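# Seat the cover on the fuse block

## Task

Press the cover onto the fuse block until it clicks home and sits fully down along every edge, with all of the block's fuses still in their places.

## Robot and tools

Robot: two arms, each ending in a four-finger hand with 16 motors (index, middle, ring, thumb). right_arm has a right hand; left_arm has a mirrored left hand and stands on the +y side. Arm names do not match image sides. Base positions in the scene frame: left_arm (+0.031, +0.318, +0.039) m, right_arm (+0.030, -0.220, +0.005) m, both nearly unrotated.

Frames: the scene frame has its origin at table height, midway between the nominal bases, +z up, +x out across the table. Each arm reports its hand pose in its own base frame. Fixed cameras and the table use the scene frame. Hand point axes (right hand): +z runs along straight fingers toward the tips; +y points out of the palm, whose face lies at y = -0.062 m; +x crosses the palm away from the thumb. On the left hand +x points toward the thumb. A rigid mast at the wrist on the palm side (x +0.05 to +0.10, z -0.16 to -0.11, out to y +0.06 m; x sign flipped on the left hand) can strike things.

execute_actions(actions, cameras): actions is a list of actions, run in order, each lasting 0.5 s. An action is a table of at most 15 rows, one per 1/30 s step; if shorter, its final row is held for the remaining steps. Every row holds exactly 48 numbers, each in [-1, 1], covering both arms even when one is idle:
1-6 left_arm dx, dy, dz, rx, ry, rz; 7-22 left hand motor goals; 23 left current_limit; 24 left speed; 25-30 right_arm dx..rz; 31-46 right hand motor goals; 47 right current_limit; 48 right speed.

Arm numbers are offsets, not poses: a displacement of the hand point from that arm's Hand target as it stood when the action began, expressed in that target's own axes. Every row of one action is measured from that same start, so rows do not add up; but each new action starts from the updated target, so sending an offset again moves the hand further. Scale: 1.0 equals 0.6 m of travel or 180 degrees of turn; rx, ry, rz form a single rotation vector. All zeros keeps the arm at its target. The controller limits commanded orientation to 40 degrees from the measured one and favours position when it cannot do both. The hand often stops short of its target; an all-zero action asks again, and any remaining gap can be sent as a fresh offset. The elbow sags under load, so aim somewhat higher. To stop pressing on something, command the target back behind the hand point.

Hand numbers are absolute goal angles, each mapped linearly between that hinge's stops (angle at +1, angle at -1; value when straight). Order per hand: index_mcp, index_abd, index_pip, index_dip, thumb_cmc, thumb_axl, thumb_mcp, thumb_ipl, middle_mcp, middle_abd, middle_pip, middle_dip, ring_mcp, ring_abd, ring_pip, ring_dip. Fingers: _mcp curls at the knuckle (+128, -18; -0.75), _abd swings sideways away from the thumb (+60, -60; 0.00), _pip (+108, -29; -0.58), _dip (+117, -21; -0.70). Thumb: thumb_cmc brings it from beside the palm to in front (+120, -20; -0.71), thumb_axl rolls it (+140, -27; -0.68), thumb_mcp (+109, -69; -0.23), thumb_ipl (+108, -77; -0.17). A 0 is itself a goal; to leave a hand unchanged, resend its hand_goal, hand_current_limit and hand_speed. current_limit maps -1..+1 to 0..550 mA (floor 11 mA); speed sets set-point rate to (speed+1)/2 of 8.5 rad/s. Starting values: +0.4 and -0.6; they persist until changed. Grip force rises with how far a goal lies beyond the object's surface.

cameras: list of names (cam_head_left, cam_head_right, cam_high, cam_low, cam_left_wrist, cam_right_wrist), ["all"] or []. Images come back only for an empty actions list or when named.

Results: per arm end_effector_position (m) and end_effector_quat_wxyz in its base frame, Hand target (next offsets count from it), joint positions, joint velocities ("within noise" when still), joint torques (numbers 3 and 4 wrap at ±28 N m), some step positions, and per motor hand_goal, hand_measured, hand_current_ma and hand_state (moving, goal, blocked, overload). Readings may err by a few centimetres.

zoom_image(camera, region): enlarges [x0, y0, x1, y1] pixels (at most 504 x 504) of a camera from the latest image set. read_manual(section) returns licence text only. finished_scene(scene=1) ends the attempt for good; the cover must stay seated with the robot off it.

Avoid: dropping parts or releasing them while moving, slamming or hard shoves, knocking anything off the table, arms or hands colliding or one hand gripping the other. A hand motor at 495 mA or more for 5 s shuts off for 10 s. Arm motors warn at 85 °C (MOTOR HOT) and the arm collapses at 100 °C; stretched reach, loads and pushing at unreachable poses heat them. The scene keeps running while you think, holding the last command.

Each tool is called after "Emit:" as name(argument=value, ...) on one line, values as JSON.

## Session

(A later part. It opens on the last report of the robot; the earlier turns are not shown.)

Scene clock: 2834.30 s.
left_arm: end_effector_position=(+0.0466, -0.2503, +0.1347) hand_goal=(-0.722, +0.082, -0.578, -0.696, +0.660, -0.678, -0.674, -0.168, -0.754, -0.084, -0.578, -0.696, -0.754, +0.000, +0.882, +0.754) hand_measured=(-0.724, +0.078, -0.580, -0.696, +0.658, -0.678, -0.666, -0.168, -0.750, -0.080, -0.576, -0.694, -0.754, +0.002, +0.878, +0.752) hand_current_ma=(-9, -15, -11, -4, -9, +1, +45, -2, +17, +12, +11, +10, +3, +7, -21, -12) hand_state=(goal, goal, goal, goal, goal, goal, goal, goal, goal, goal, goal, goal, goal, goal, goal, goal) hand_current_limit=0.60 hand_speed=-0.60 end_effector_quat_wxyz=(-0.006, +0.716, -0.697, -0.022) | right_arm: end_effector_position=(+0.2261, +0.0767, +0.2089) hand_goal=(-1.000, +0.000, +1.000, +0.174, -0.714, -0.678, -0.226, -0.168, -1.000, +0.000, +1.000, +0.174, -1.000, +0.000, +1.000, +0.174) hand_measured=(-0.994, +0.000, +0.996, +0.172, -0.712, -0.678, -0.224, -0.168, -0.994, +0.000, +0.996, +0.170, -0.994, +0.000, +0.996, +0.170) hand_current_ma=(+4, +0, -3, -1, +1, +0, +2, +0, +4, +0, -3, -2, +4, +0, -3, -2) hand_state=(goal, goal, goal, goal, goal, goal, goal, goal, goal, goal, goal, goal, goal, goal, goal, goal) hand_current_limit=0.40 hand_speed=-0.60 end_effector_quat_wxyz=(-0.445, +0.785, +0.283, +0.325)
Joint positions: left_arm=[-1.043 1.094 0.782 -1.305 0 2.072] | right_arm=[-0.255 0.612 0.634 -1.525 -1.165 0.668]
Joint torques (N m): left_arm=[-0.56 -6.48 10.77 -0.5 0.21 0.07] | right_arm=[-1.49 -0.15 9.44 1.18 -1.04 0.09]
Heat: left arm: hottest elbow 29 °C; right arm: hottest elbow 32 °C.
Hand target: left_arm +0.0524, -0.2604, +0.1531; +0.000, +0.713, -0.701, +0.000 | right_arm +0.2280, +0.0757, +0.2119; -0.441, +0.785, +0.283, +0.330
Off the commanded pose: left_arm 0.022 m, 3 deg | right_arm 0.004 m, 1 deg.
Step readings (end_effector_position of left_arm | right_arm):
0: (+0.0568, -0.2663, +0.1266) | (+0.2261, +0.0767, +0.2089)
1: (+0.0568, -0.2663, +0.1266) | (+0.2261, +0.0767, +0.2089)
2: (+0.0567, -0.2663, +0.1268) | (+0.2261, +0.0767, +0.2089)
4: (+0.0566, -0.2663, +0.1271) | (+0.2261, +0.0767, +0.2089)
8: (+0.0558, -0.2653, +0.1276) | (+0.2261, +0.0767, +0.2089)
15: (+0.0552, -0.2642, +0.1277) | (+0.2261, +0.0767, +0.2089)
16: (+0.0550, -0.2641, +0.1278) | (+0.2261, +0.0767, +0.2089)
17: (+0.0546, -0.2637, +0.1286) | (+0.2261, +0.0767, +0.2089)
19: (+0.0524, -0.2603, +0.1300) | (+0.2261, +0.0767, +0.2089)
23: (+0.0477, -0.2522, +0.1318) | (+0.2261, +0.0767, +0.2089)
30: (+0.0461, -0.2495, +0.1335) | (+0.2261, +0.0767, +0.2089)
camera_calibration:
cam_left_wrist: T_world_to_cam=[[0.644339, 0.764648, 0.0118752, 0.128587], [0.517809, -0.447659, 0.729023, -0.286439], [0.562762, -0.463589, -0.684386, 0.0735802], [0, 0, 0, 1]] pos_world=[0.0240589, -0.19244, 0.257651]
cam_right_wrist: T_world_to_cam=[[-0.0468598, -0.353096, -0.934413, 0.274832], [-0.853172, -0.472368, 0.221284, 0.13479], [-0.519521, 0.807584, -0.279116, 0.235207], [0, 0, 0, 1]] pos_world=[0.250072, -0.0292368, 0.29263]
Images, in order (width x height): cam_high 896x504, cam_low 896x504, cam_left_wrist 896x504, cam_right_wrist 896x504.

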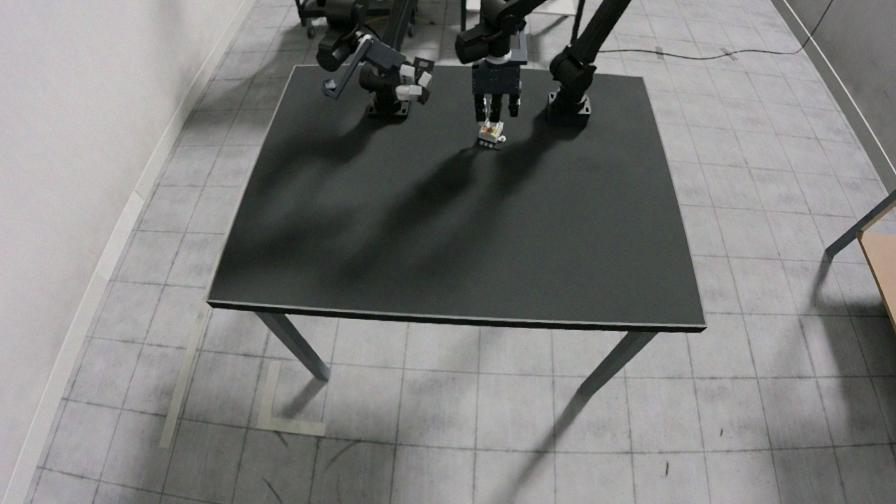

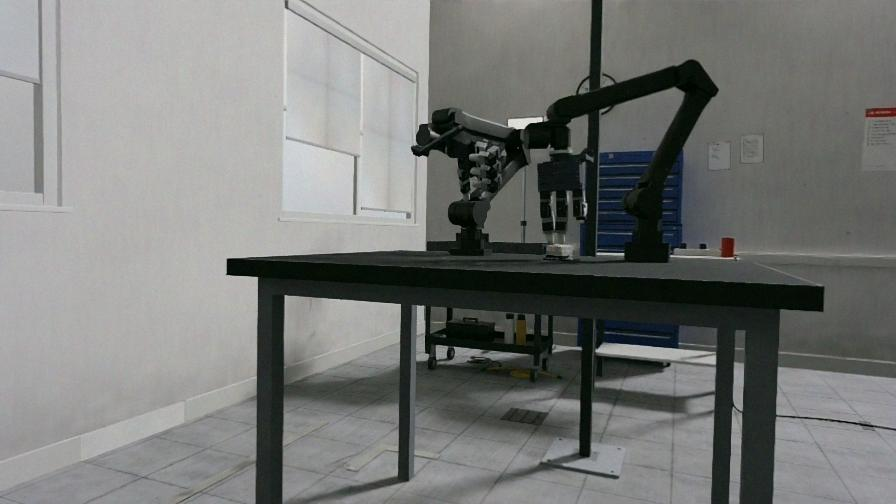

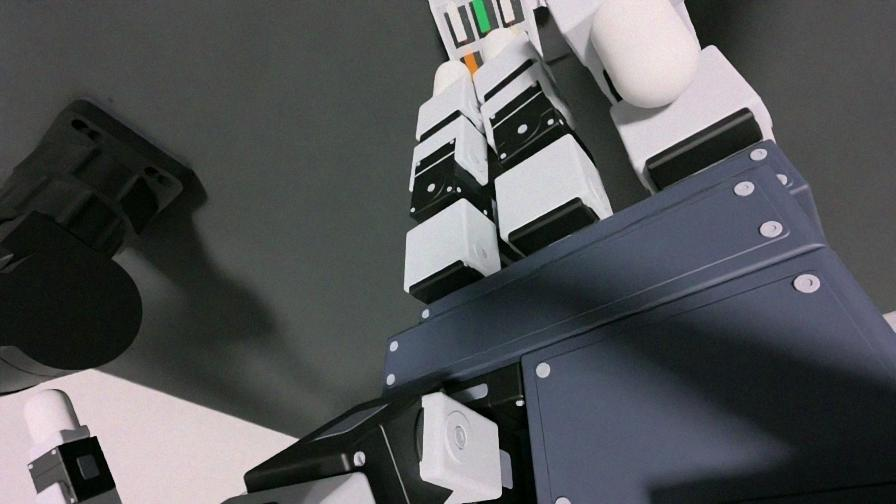

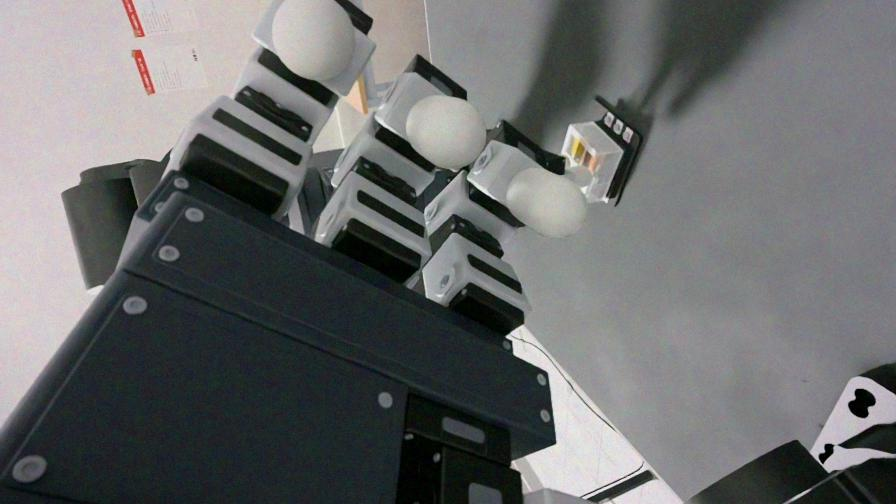

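Emit:
execute_actions(actions=[[[0,0,-0.03,0,0,0,-0.722,0.083,-0.577,-0.696,0.66,-0.678,-0.674,-0.168,-0.753,-0.083,-0.577,-0.696,-0.754,0,0.883,0.754,0.6,-0.6,0,0,0,0,0,0,-1,0,1,0.174,-0.714,-0.678,-0.226,-0.168,-1,0,1,0.174,-1,0,1,0.174,0.4,-0.6]],[[-0.0342,0.0134,0,0,0,0,-0.722,0.083,-0.577,-0.696,0.66,-0.678,-0.674,-0.168,-0.753,-0.083,-0.577,-0.696,-0.754,0,0.883,0.754,0.6,-0.6,0,0,0,0,0,0,-1,0,1,0.174,-0.714,-0.678,-0.226,-0.168,-1,0,1,0.174,-1,0,1,0.174,0.4,-0.6]],[[0,0,0.05,0,0,0,-0.722,0.083,-0.577,-0.696,0.66,-0.678,-0.674,-0.168,-0.753,-0.083,-0.577,-0.696,-0.754,0,0.883,0.754,0.6,-0.6,0,0,0,0,0,0,-1,0,1,0.174,-0.714,-0.678,-0.226,-0.168,-1,0,1,0.174,-1,0,1,0.174,0.4,-0.6]]], cameras=["cam_high","cam_left_wrist","cam_low","cam_right_wrist"])

Emit:
zoom_image(camera="cam_left_wrist", region=[400, 0, 560, 120])

Emit:
zoom_image(camera="cam_high", region=[465, 95, 515, 155])

Emit:
zoom_image(camera="cam_low", region=[515, 200, 595, 270])

Emit:
zoom_image(camera="cam_right_wrist", region=[540, 40, 700, 240])

Scene clock: 2918.77 s.
left_arm: end_effector_position=(+0.0399, -0.2383, +0.1435) hand_goal=(-0.722, +0.082, -0.578, -0.696, +0.660, -0.678, -0.674, -0.168, -0.754, -0.084, -0.578, -0.696, -0.754, +0.000, +0.882, +0.754) hand_measured=(-0.724, +0.078, -0.580, -0.696, +0.658, -0.678, -0.666, -0.168, -0.750, -0.080, -0.576, -0.694, -0.754, +0.002, +0.878, +0.752) hand_current_ma=(-7, -13, -10, -4, -9, +1, +44, -2, +16, +11, +11, +10, +3, +7, -21, -12) hand_state=(goal, goal, goal, goal, goal, goal, goal, goal, goal, goal, goal, goal, goal, goal, goal, goal) hand_current_limit=0.60 hand_speed=-0.60 end_effector_quat_wxyz=(+0.000, +0.717, -0.697, -0.001) | right_arm: end_effector_position=(+0.2261, +0.0767, +0.2089) hand_goal=(-1.000, +0.000, +1.000, +0.174, -0.714, -0.678, -0.226, -0.168, -1.000, +0.000, +1.000, +0.174, -1.000, +0.000, +1.000, +0.174) hand_measured=(-0.994, +0.000, +0.996, +0.172, -0.712, -0.678, -0.224, -0.168, -0.994, +0.000, +0.996, +0.170, -0.994, +0.000, +0.996, +0.170) hand_current_ma=(+4, +0, -3, -1, +1, +0, +2, +0, +4, +0, -3, -2, +4, +0, -3, -2) hand_state=(goal, goal, goal, goal, goal, goal, goal, goal, goal, goal, goal, goal, goal, goal, goal, goal) hand_current_limit=0.40 hand_speed=-0.60 end_effector_quat_wxyz=(-0.445, +0.785, +0.283, +0.325)
Joint positions: left_arm=[-1.042 1.009 0.755 -1.318 0 2.072] | right_arm=[-0.255 0.612 0.634 -1.525 -1.165 0.668]
Joint torques (N m): left_arm=[0.21 -3.72 7.98 0.53 0.09 0.1] | right_arm=[-1.49 -0.15 9.43 1.2 -1.04 0.09]
Heat: left arm: hottest elbow 33 °C; right arm: hottest elbow 32 °C.
Hand target: left_arm +0.0442, -0.2400, +0.1410; +0.000, +0.713, -0.701, +0.000 | right_arm +0.2280, +0.0757, +0.2119; -0.441, +0.785, +0.283, +0.330
Off the commanded pose: left_arm 0.005 m, 1 deg | right_arm 0.004 m, 1 deg.
joint sent to its limit (left arm) — joint 6 (wrist roll), upper limit. The joint targets still meet the commanded pose.
Step readings (end_effector_position of left_arm | right_arm):
0: (+0.0466, -0.2503, +0.1347) | (+0.2261, +0.0767, +0.2089)
1: (+0.0465, -0.2501, +0.1347) | (+0.2261, +0.0767, +0.2089)
2: (+0.0463, -0.2499, +0.1355) | (+0.2261, +0.0767, +0.2089)
4: (+0.0458, -0.2489, +0.1392) | (+0.2261, +0.0767, +0.2089)
8: (+0.0469, -0.2509, +0.1490) | (+0.2261, +0.0767, +0.2089)
15: (+0.0475, -0.2518, +0.1537) | (+0.2261, +0.0767, +0.2089)
16: (+0.0474, -0.2516, +0.1538) | (+0.2261, +0.0767, +0.2089)
17: (+0.0472, -0.2513, +0.1541) | (+0.2261, +0.0767, +0.2089)
19: (+0.0462, -0.2496, +0.1570) | (+0.2261, +0.0767, +0.2089)
23: (+0.0442, -0.2463, +0.1658) | (+0.2261, +0.0767, +0.2089)
30: (+0.0433, -0.2445, +0.1691) | (+0.2261, +0.0767, +0.2089)
31: (+0.0432, -0.2444, +0.1689) | (+0.2261, +0.0767, +0.2089)
32: (+0.0429, -0.2439, +0.1678) | (+0.2261, +0.0767, +0.2089)
34: (+0.0422, -0.2424, +0.1610) | (+0.2261, +0.0767, +0.2089)
38: (+0.0388, -0.2364, +0.1466) | (+0.2261, +0.0767, +0.2089)
45: (+0.0397, -0.2379, +0.1436) | (+0.2261, +0.0767, +0.2089)
camera_calibration:
cam_left_wrist: T_world_to_cam=[[0.643668, 0.765301, -0.0026166, 0.125896], [0.501999, -0.419628, 0.756247, -0.280622], [0.577658, -0.488085, -0.654281, 0.0782252], [0, 0, 0, 1]] pos_world=[0.0146493, -0.175925, 0.26373]
cam_right_wrist: T_world_to_cam=[[-0.0468598, -0.353096, -0.934413, 0.274832], [-0.853172, -0.472368, 0.221284, 0.13479], [-0.519521, 0.807584, -0.279116, 0.235207], [0, 0, 0, 1]] pos_world=[0.250072, -0.0292368, 0.29263]
Images, in order (width x height): cam_high 896x504, cam_low 896x504, cam_left_wrist 896x504, cam_right_wrist 896x504.

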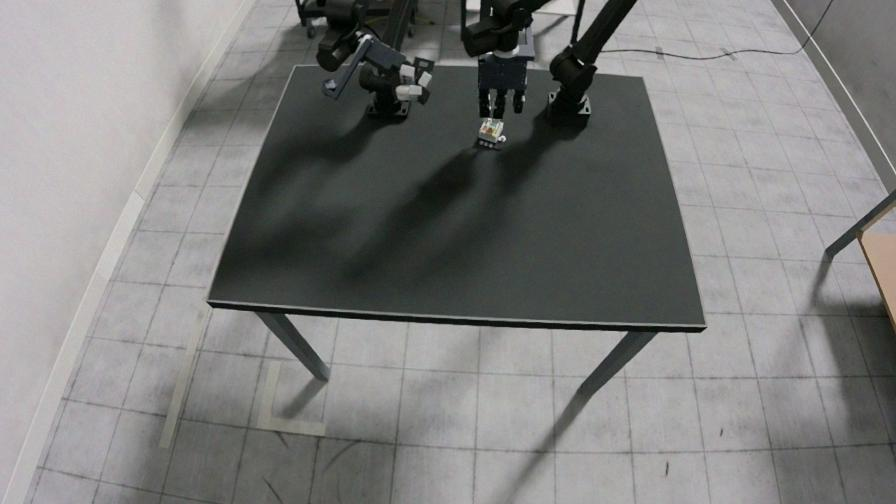

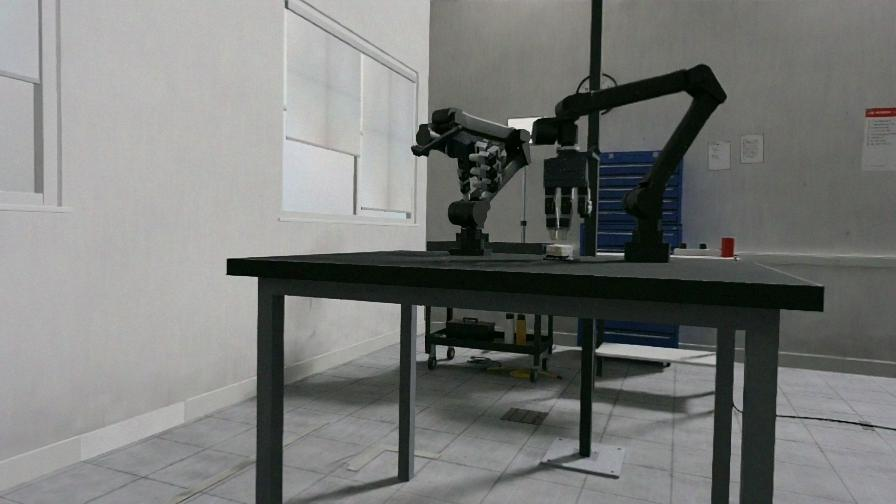

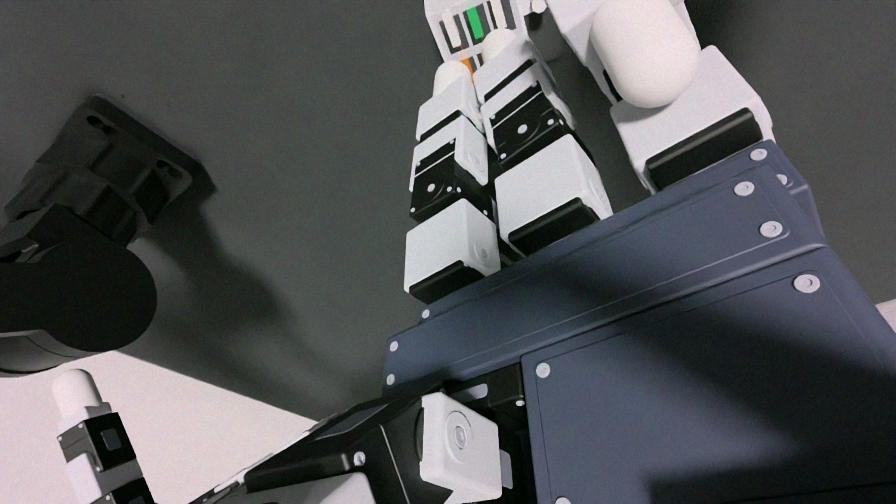

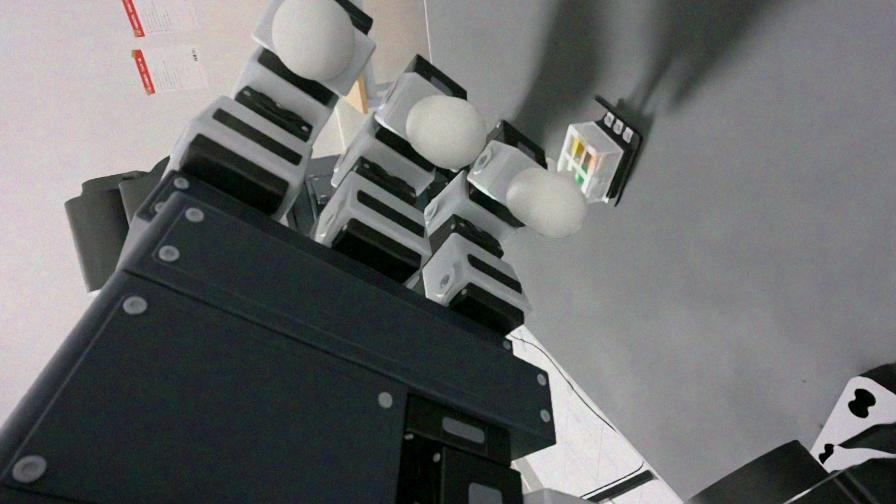

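Scaled by 3.150 from the camera's 896x504 image, which has a finer 1280x720 frame.

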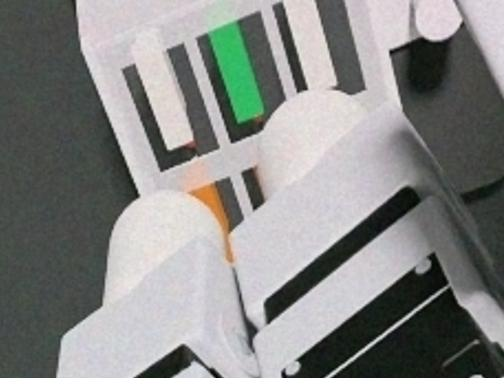

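Scaled by 8.400 from the camera's 896x504 image, which has a finer 1280x720 frame.

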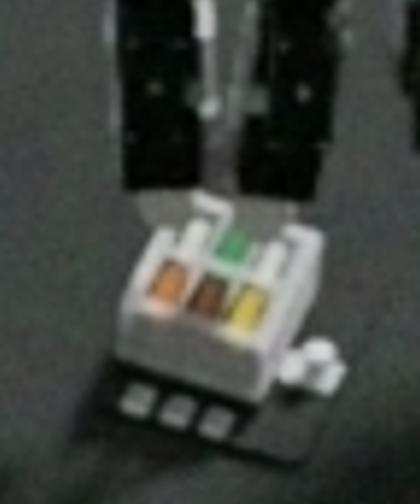

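Scaled by 6.300 from the camera's 896x504 image, which has a finer 1280x720 frame.

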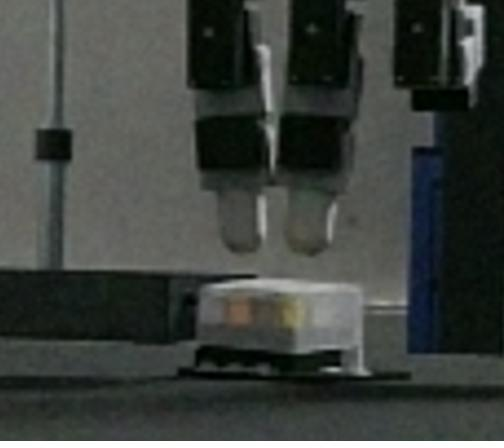

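Scaled by 2.520 from the camera's 896x504 image, which has a finer 1280x720 frame.

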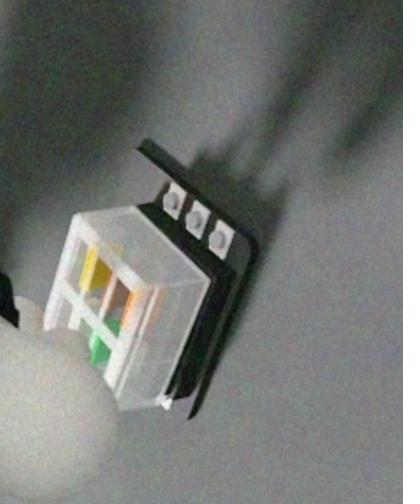

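Emit:
execute_actions(actions=[[[-0.0007,-0.0097,0.0117,0,0,0,-0.722,0.083,-0.577,-0.696,0.66,-0.678,-0.674,-0.168,-0.753,-0.083,-0.577,-0.696,-0.754,0,0.883,0.754,0.6,-0.6,0,0,0,0,0,0,-1,0,1,0.174,-0.714,-0.678,-0.226,-0.168,-1,0,1,0.174,-1,0,1,0.174,0.4,-0.6]]], cameras=["cam_high","cam_left_wrist","cam_low","cam_right_wrist"])

Emit:
zoom_image(camera="cam_left_wrist", region=[400, 0, 560, 120])

Emit:
zoom_image(camera="cam_high", region=[465, 95, 515, 155])

Emit:
zoom_image(camera="cam_low", region=[515, 200, 595, 270])

Emit:
zoom_image(camera="cam_right_wrist", region=[540, 40, 700, 240])

Scene clock: 2978.67 s.
left_arm: end_effector_position=(+0.0458, -0.2388, +0.1373) hand_goal=(-0.722, +0.082, -0.578, -0.696, +0.660, -0.678, -0.674, -0.168, -0.754, -0.084, -0.578, -0.696, -0.754, +0.000, +0.882, +0.754) hand_measured=(-0.724, +0.078, -0.580, -0.696, +0.658, -0.678, -0.666, -0.168, -0.750, -0.080, -0.576, -0.694, -0.754, +0.002, +0.878, +0.752) hand_current_ma=(-6, -13, -10, -4, -9, +1, +44, -2, +16, +11, +11, +10, +3, +7, -21, -12) hand_state=(goal, goal, goal, goal, goal, goal, goal, goal, goal, goal, goal, goal, goal, goal, goal, goal) hand_current_limit=0.60 hand_speed=-0.60 end_effector_quat_wxyz=(-0.005, +0.722, -0.692, +0.001) | right_arm: end_effector_position=(+0.2261, +0.0767, +0.2089) hand_goal=(-1.000, +0.000, +1.000, +0.174, -0.714, -0.678, -0.226, -0.168, -1.000, +0.000, +1.000, +0.174, -1.000, +0.000, +1.000, +0.174) hand_measured=(-0.994, +0.000, +0.996, +0.172, -0.712, -0.678, -0.224, -0.168, -0.994, +0.000, +0.996, +0.170, -0.994, +0.000, +0.996, +0.170) hand_current_ma=(+4, +0, -3, -1, +1, +0, +2, +0, +4, +0, -3, -2, +4, +0, -3, -2) hand_state=(goal, goal, goal, goal, goal, goal, goal, goal, goal, goal, goal, goal, goal, goal, goal, goal) hand_current_limit=0.40 hand_speed=-0.60 end_effector_quat_wxyz=(-0.445, +0.785, +0.283, +0.325)
Joint positions: left_arm=[-1.027 1.019 0.746 -1.298 -0.01 2.072] | right_arm=[-0.255 0.612 0.634 -1.525 -1.165 0.668]
Joint torques (N m): left_arm=[0.15 -3.84 7.77 0.58 0.05 0.1] | right_arm=[-1.49 -0.26 9.46 1.18 -1.03 0.08]
Heat: left arm: hottest elbow 31 °C; right arm: hottest elbow 32 °C.
Hand target: left_arm +0.0499, -0.2395, +0.1339; +0.000, +0.713, -0.701, +0.000 | right_arm +0.2280, +0.0757, +0.2119; -0.441, +0.785, +0.283, +0.330
Off the commanded pose: left_arm 0.005 m, 2 deg | right_arm 0.004 m, 1 deg.
joint sent to its limit (left arm) — joint 6 (wrist roll), upper limit. The joint targets still meet the commanded pose.
Step readings (end_effector_position of left_arm | right_arm):
0: (+0.0399, -0.2383, +0.1435) | (+0.2261, +0.0767, +0.2089)
1: (+0.0399, -0.2383, +0.1435) | (+0.2261, +0.0767, +0.2089)
2: (+0.0403, -0.2385, +0.1434) | (+0.2261, +0.0767, +0.2089)
4: (+0.0423, -0.2390, +0.1421) | (+0.2261, +0.0767, +0.2089)
8: (+0.0451, -0.2388, +0.1389) | (+0.2261, +0.0767, +0.2089)
15: (+0.0458, -0.2387, +0.1373) | (+0.2261, +0.0767, +0.2089)
camera_calibration:
cam_left_wrist: T_world_to_cam=[[0.632764, 0.774325, 0.00559458, 0.123925], [0.500799, -0.414733, 0.759735, -0.278375], [0.590602, -0.477931, -0.650209, 0.0717073], [0, 0, 0, 1]] pos_world=[0.0186443, -0.177138, 0.257422]
cam_right_wrist: T_world_to_cam=[[-0.0468598, -0.353096, -0.934413, 0.274832], [-0.853172, -0.472368, 0.221284, 0.13479], [-0.519521, 0.807584, -0.279116, 0.235207], [0, 0, 0, 1]] pos_world=[0.250072, -0.0292368, 0.29263]
Images, in order (width x height): cam_high 896x504, cam_low 896x504, cam_left_wrist 896x504, cam_right_wrist 896x504.

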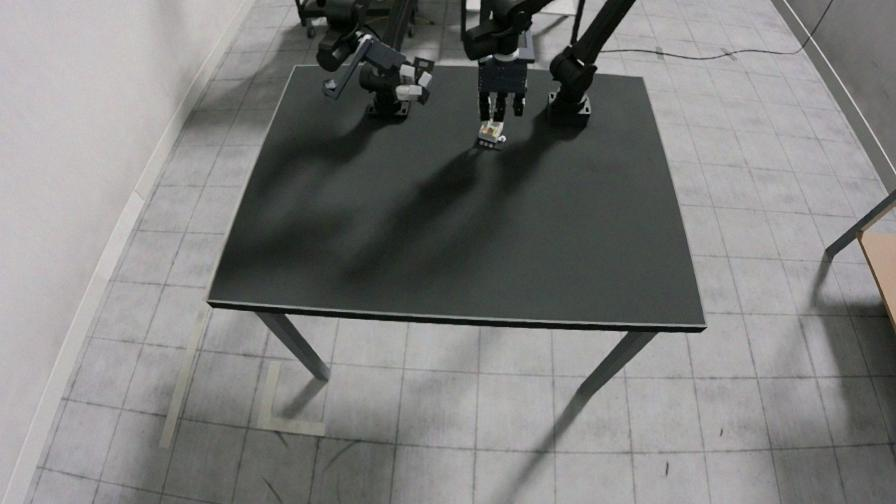

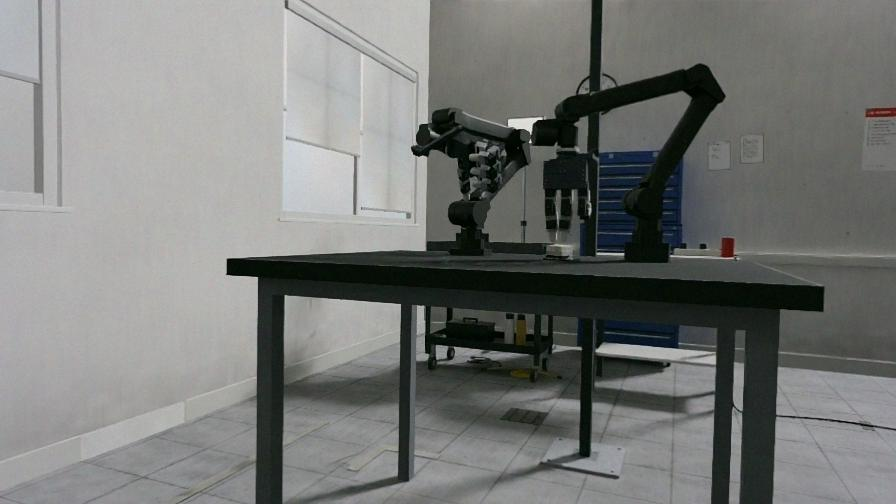

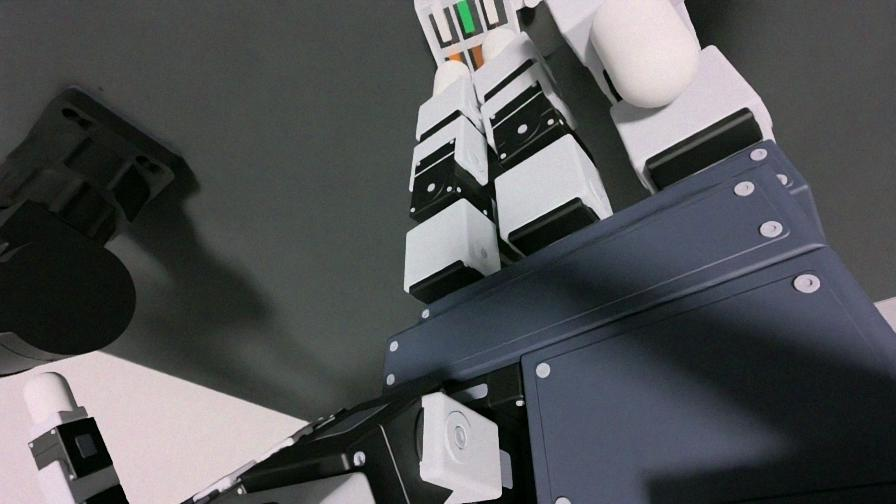

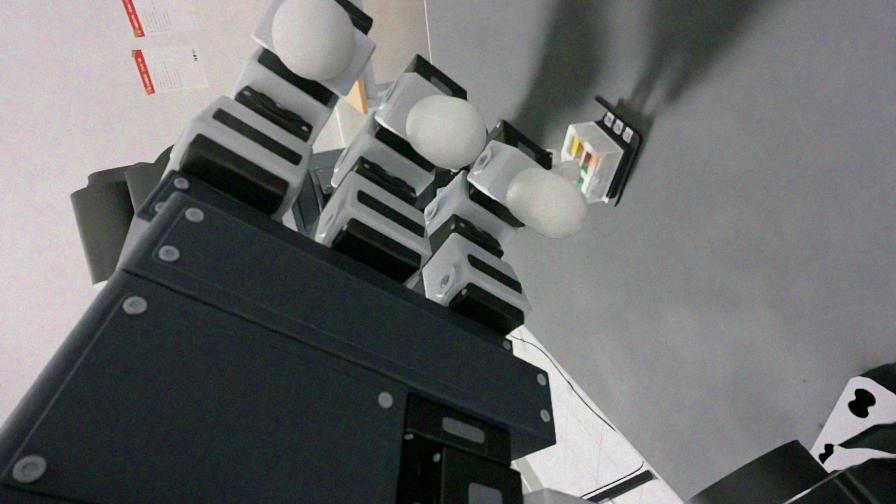

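Scaled by 3.150 from the camera's 896x504 image, which has a finer 1280x720 frame.

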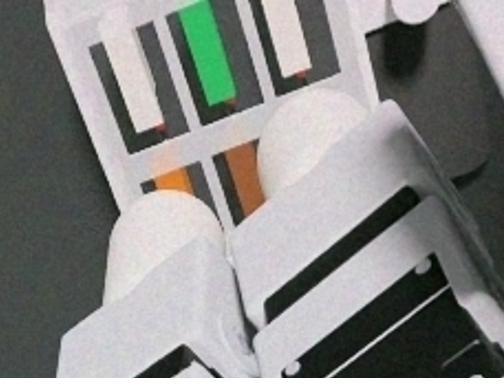

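Scaled by 8.400 from the camera's 896x504 image, which has a finer 1280x720 frame.

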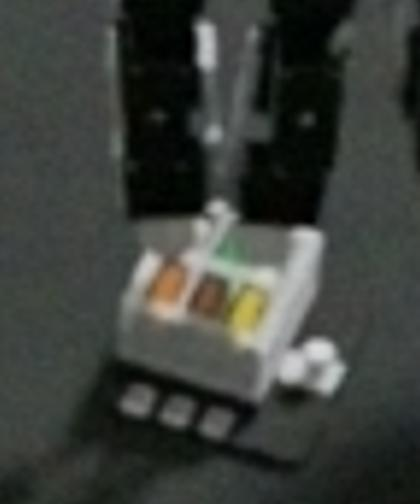

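Scaled by 6.300 from the camera's 896x504 image, which has a finer 1280x720 frame.

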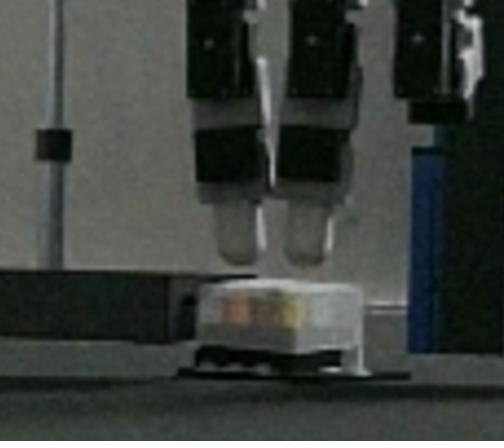

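Scaled by 2.520 from the camera's 896x504 image, which has a finer 1280x720 frame.

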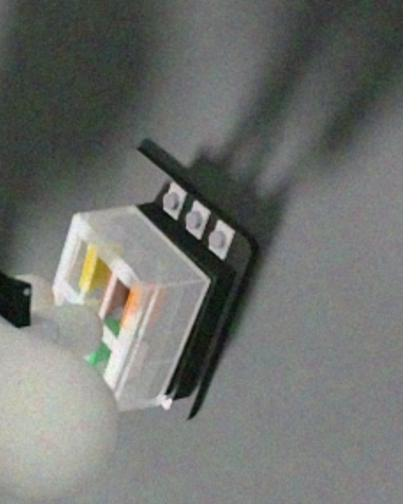

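Emit:
execute_actions(actions=[[[0,0,0.0167,0,0,0,-0.722,0.083,-0.577,-0.696,0.66,-0.678,-0.674,-0.168,-0.753,-0.083,-0.577,-0.696,-0.754,0,0.883,0.754,0.6,-0.6,0,0,0,0,0,0,-1,0,1,0.174,-0.714,-0.678,-0.226,-0.168,-1,0,1,0.174,-1,0,1,0.174,0.4,-0.6]]])

Scene clock: 3023.57 s.
left_arm: end_effector_position=(+0.0462, -0.2394, +0.1290) hand_goal=(-0.722, +0.082, -0.578, -0.696, +0.660, -0.678, -0.674, -0.168, -0.754, -0.084, -0.578, -0.696, -0.754, +0.000, +0.882, +0.754) hand_measured=(-0.720, +0.090, -0.578, -0.696, +0.658, -0.678, -0.666, -0.168, -0.750, -0.080, -0.576, -0.694, -0.754, +0.002, +0.878, +0.752) hand_current_ma=(+6, +26, -2, -3, -9, +1, +44, -2, +14, +11, +11, +10, +3, +7, -21, -12) hand_state=(goal, goal, goal, goal, goal, goal, goal, goal, goal, goal, goal, goal, goal, goal, goal, goal) hand_current_limit=0.60 hand_speed=-0.60 end_effector_quat_wxyz=(-0.004, +0.722, -0.692, +0.003) | right_arm: end_effector_position=(+0.2261, +0.0767, +0.2089) hand_goal=(-1.000, +0.000, +1.000, +0.174, -0.714, -0.678, -0.226, -0.168, -1.000, +0.000, +1.000, +0.174, -1.000, +0.000, +1.000, +0.174) hand_measured=(-0.994, +0.000, +0.996, +0.172, -0.712, -0.678, -0.224, -0.168, -0.994, +0.000, +0.996, +0.170, -0.994, +0.000, +0.996, +0.170) hand_current_ma=(+4, +0, -3, -1, +1, +0, +2, +0, +4, +0, -3, -2, +4, +0, -3, -2) hand_state=(goal, goal, goal, goal, goal, goal, goal, goal, goal, goal, goal, goal, goal, goal, goal, goal) hand_current_limit=0.40 hand_speed=-0.60 end_effector_quat_wxyz=(-0.445, +0.785, +0.283, +0.325)
Joint positions: left_arm=[-1.027 1.026 0.728 -1.269 -0.01 2.072] | right_arm=[-0.255 0.612 0.634 -1.525 -1.165 0.668]
Joint torques (N m): left_arm=[0.21 -3.66 7.5 0.68 0.06 0.1] | right_arm=[-1.49 -0.26 9.44 1.2 -1.04 0.09]
Heat: left arm: hottest elbow 29 °C; right arm: hottest elbow 32 °C.
Hand target: left_arm +0.0499, -0.2395, +0.1239; +0.000, +0.713, -0.701, +0.000 | right_arm +0.2280, +0.0757, +0.2119; -0.441, +0.785, +0.283, +0.330
Off the commanded pose: left_arm 0.006 m, 2 deg | right_arm 0.004 m, 1 deg.
joint sent to its limit (left arm) — joint 6 (wrist roll), upper limit. The joint targets still meet the commanded pose.
Step readings (end_effector_position of left_arm | right_arm):
0: (+0.0458, -0.2388, +0.1373) | (+0.2261, +0.0767, +0.2089)
1: (+0.0458, -0.2388, +0.1373) | (+0.2261, +0.0767, +0.2089)
2: (+0.0460, -0.2390, +0.1369) | (+0.2261, +0.0767, +0.2089)
4: (+0.0463, -0.2396, +0.1345) | (+0.2261, +0.0767, +0.2089)
8: (+0.0457, -0.2385, +0.1292) | (+0.2261, +0.0767, +0.2089)
15: (+0.0462, -0.2394, +0.1290) | (+0.2261, +0.0767, +0.2089)

Emit:
execute_actions(actions=[[[-0.002,0,0.025,0,0,0,-0.722,0.083,-0.577,-0.696,0.66,-0.678,-0.674,-0.168,-0.753,-0.083,-0.577,-0.696,-0.754,0,0.883,0.754,0.6,-0.6,0,0,0,0,0,0,-1,0,1,0.174,-0.714,-0.678,-0.226,-0.168,-1,0,1,0.174,-1,0,1,0.174,0.4,-0.6]]], cameras=["cam_high","cam_left_wrist","cam_low","cam_right_wrist"])

Emit:
zoom_image(camera="cam_left_wrist", region=[400, 0, 560, 120])

Emit:
zoom_image(camera="cam_low", region=[515, 200, 595, 270])

Emit:
zoom_image(camera="cam_right_wrist", region=[540, 40, 700, 240])

Scene clock: 3034.60 s.
left_arm: end_effector_position=(+0.0485, -0.2411, +0.1268) hand_goal=(-0.722, +0.082, -0.578, -0.696, +0.660, -0.678, -0.674, -0.168, -0.754, -0.084, -0.578, -0.696, -0.754, +0.000, +0.882, +0.754) hand_measured=(-0.710, +0.120, -0.572, -0.694, +0.658, -0.678, -0.666, -0.168, -0.744, -0.066, -0.572, -0.692, -0.754, +0.002, +0.878, +0.752) hand_current_ma=(+60, +147, +28, +10, -9, +1, +44, -2, +50, +70, +26, +13, +3, +7, -21, -12) hand_state=(goal, blocked, goal, goal, goal, goal, goal, goal, goal, goal, goal, goal, goal, goal, goal, goal) hand_current_limit=0.60 hand_speed=-0.60 end_effector_quat_wxyz=(-0.003, +0.721, -0.693, +0.010) | right_arm: end_effector_position=(+0.2261, +0.0767, +0.2089) hand_goal=(-1.000, +0.000, +1.000, +0.174, -0.714, -0.678, -0.226, -0.168, -1.000, +0.000, +1.000, +0.174, -1.000, +0.000, +1.000, +0.174) hand_measured=(-0.994, +0.000, +0.996, +0.172, -0.712, -0.678, -0.224, -0.168, -0.994, +0.000, +0.996, +0.170, -0.994, +0.000, +0.996, +0.170) hand_current_ma=(+4, +0, -3, -1, +1, +0, +2, +0, +4, +0, -3, -2, +4, +0, -3, -2) hand_state=(goal, goal, goal, goal, goal, goal, goal, goal, goal, goal, goal, goal, goal, goal, goal, goal) hand_current_limit=0.40 hand_speed=-0.60 end_effector_quat_wxyz=(-0.445, +0.785, +0.283, +0.325)
Joint positions: left_arm=[-1.024 1.026 0.723 -1.25 -0.011 2.077] | right_arm=[-0.255 0.612 0.634 -1.525 -1.165 0.668]
Joint torques (N m): left_arm=[0.03 -3.02 5.42 1.66 0.04 0.05] | right_arm=[-1.55 -0.21 9.42 1.18 -1.04 0.09]
Heat: left arm: hottest elbow 30 °C; right arm: hottest elbow 32 °C.
Hand target: left_arm +0.0499, -0.2383, +0.1089; +0.000, +0.713, -0.701, +0.000 | right_arm +0.2280, +0.0757, +0.2119; -0.441, +0.785, +0.283, +0.330
Off the commanded pose: left_arm 0.018 m, 2 deg | right_arm 0.004 m, 1 deg.
joint sent to its limit (left arm) — joint 6 (wrist roll), upper limit. The joint targets still meet the commanded pose.
Step readings (end_effector_position of left_arm | right_arm):
0: (+0.0462, -0.2394, +0.1290) | (+0.2261, +0.0767, +0.2089)
1: (+0.0463, -0.2395, +0.1290) | (+0.2261, +0.0767, +0.2089)
2: (+0.0464, -0.2397, +0.1285) | (+0.2261, +0.0767, +0.2089)
4: (+0.0472, -0.2406, +0.1274) | (+0.2261, +0.0767, +0.2089)
8: (+0.0482, -0.2411, +0.1271) | (+0.2261, +0.0767, +0.2089)
15: (+0.0484, -0.2411, +0.1269) | (+0.2261, +0.0767, +0.2089)
camera_calibration:
cam_left_wrist: T_world_to_cam=[[0.633652, 0.773618, 0.0010182, 0.12442], [0.492697, -0.40457, 0.770436, -0.27126], [0.596435, -0.487686, -0.637516, 0.0579608], [0, 0, 0, 1]] pos_world=[0.0202403, -0.177731, 0.245813]
cam_right_wrist: T_world_to_cam=[[-0.0468598, -0.353096, -0.934413, 0.274832], [-0.853172, -0.472368, 0.221284, 0.13479], [-0.519521, 0.807584, -0.279116, 0.235207], [0, 0, 0, 1]] pos_world=[0.250072, -0.0292368, 0.29263]
Images, in order (width x height): cam_high 896x504, cam_low 896x504, cam_left_wrist 896x504, cam_right_wrist 896x504.

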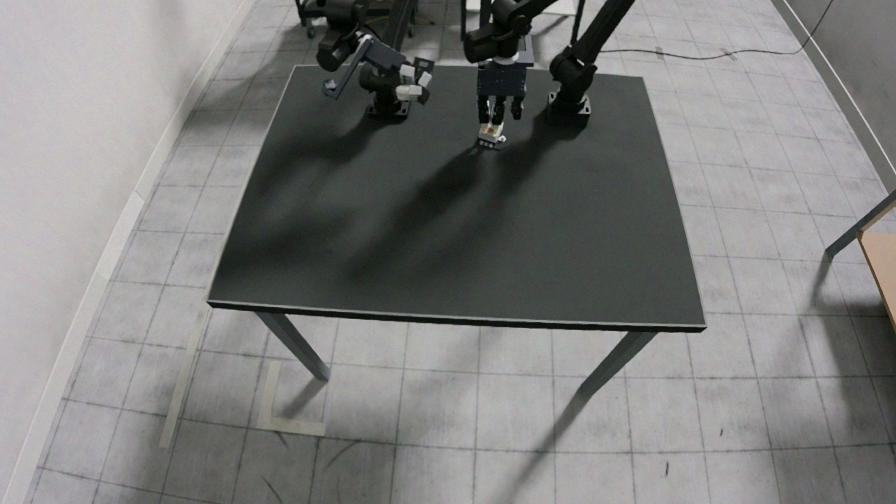

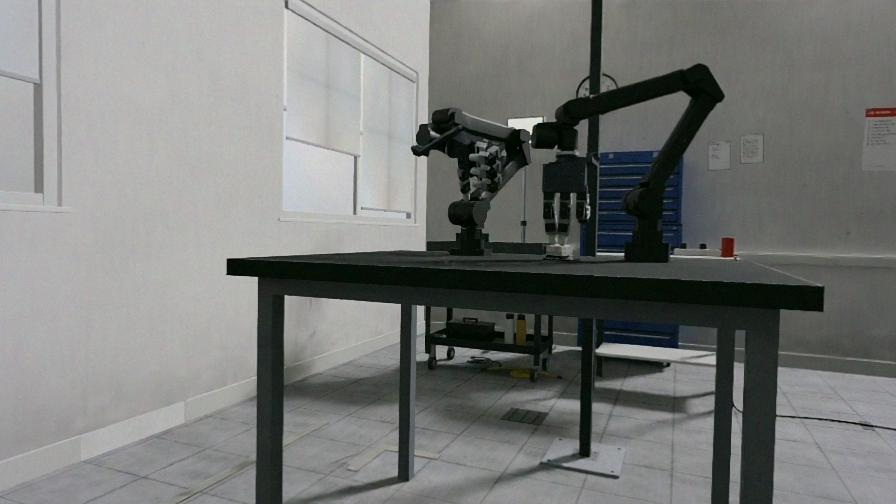

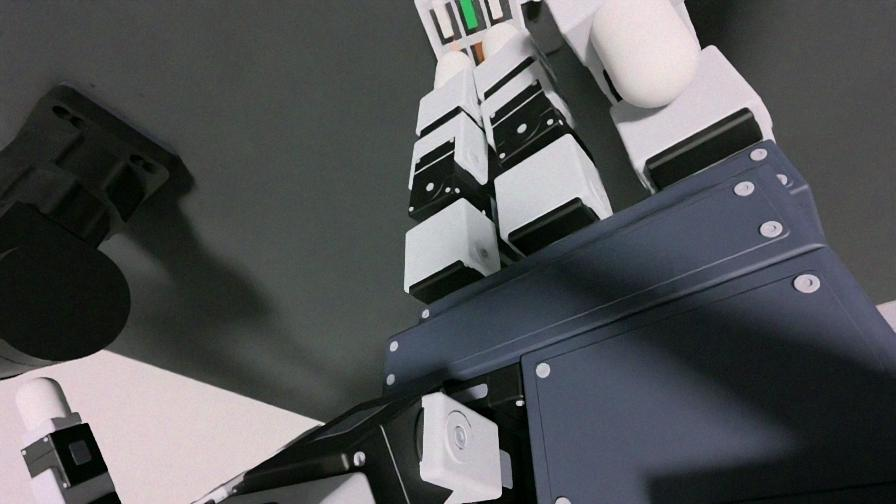

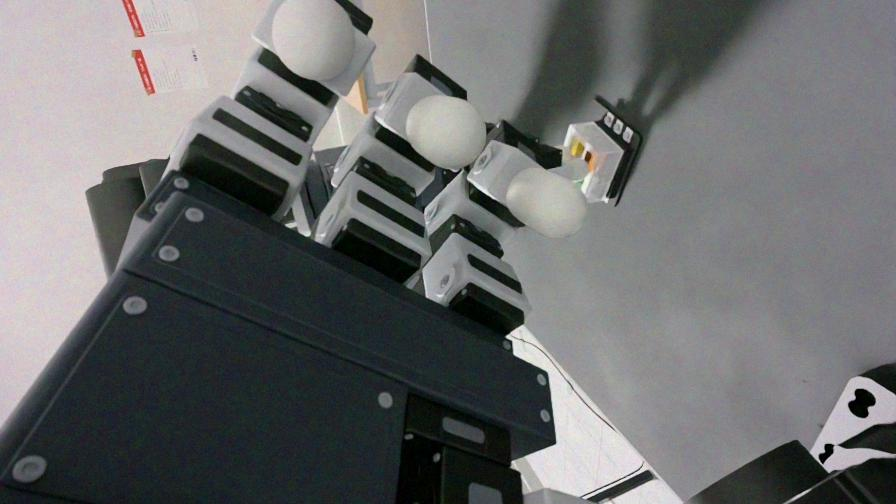

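Scaled by 3.150 from the camera's 896x504 image, which has a finer 1280x720 frame.

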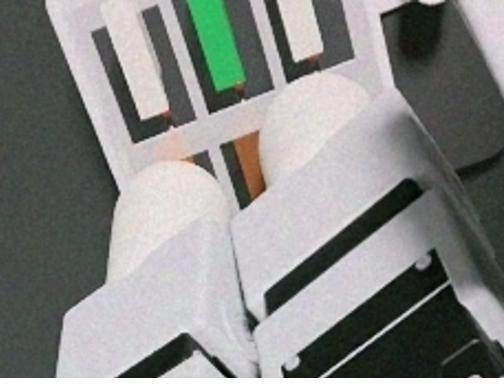

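Scaled by 6.300 from the camera's 896x504 image, which has a finer 1280x720 frame.

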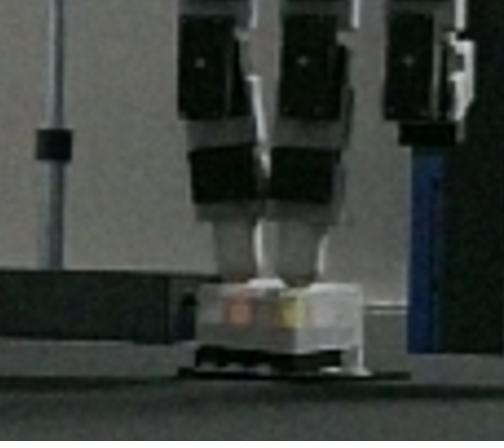

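Scaled by 2.520 from the camera's 896x504 image, which has a finer 1280x720 frame.

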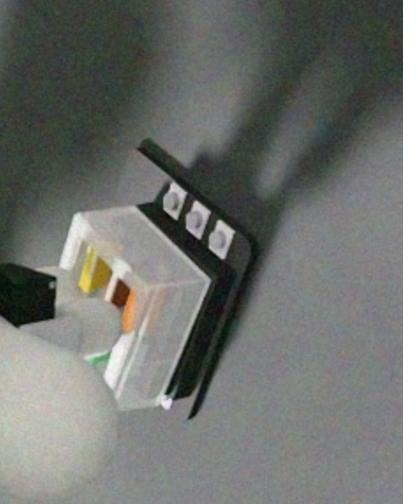

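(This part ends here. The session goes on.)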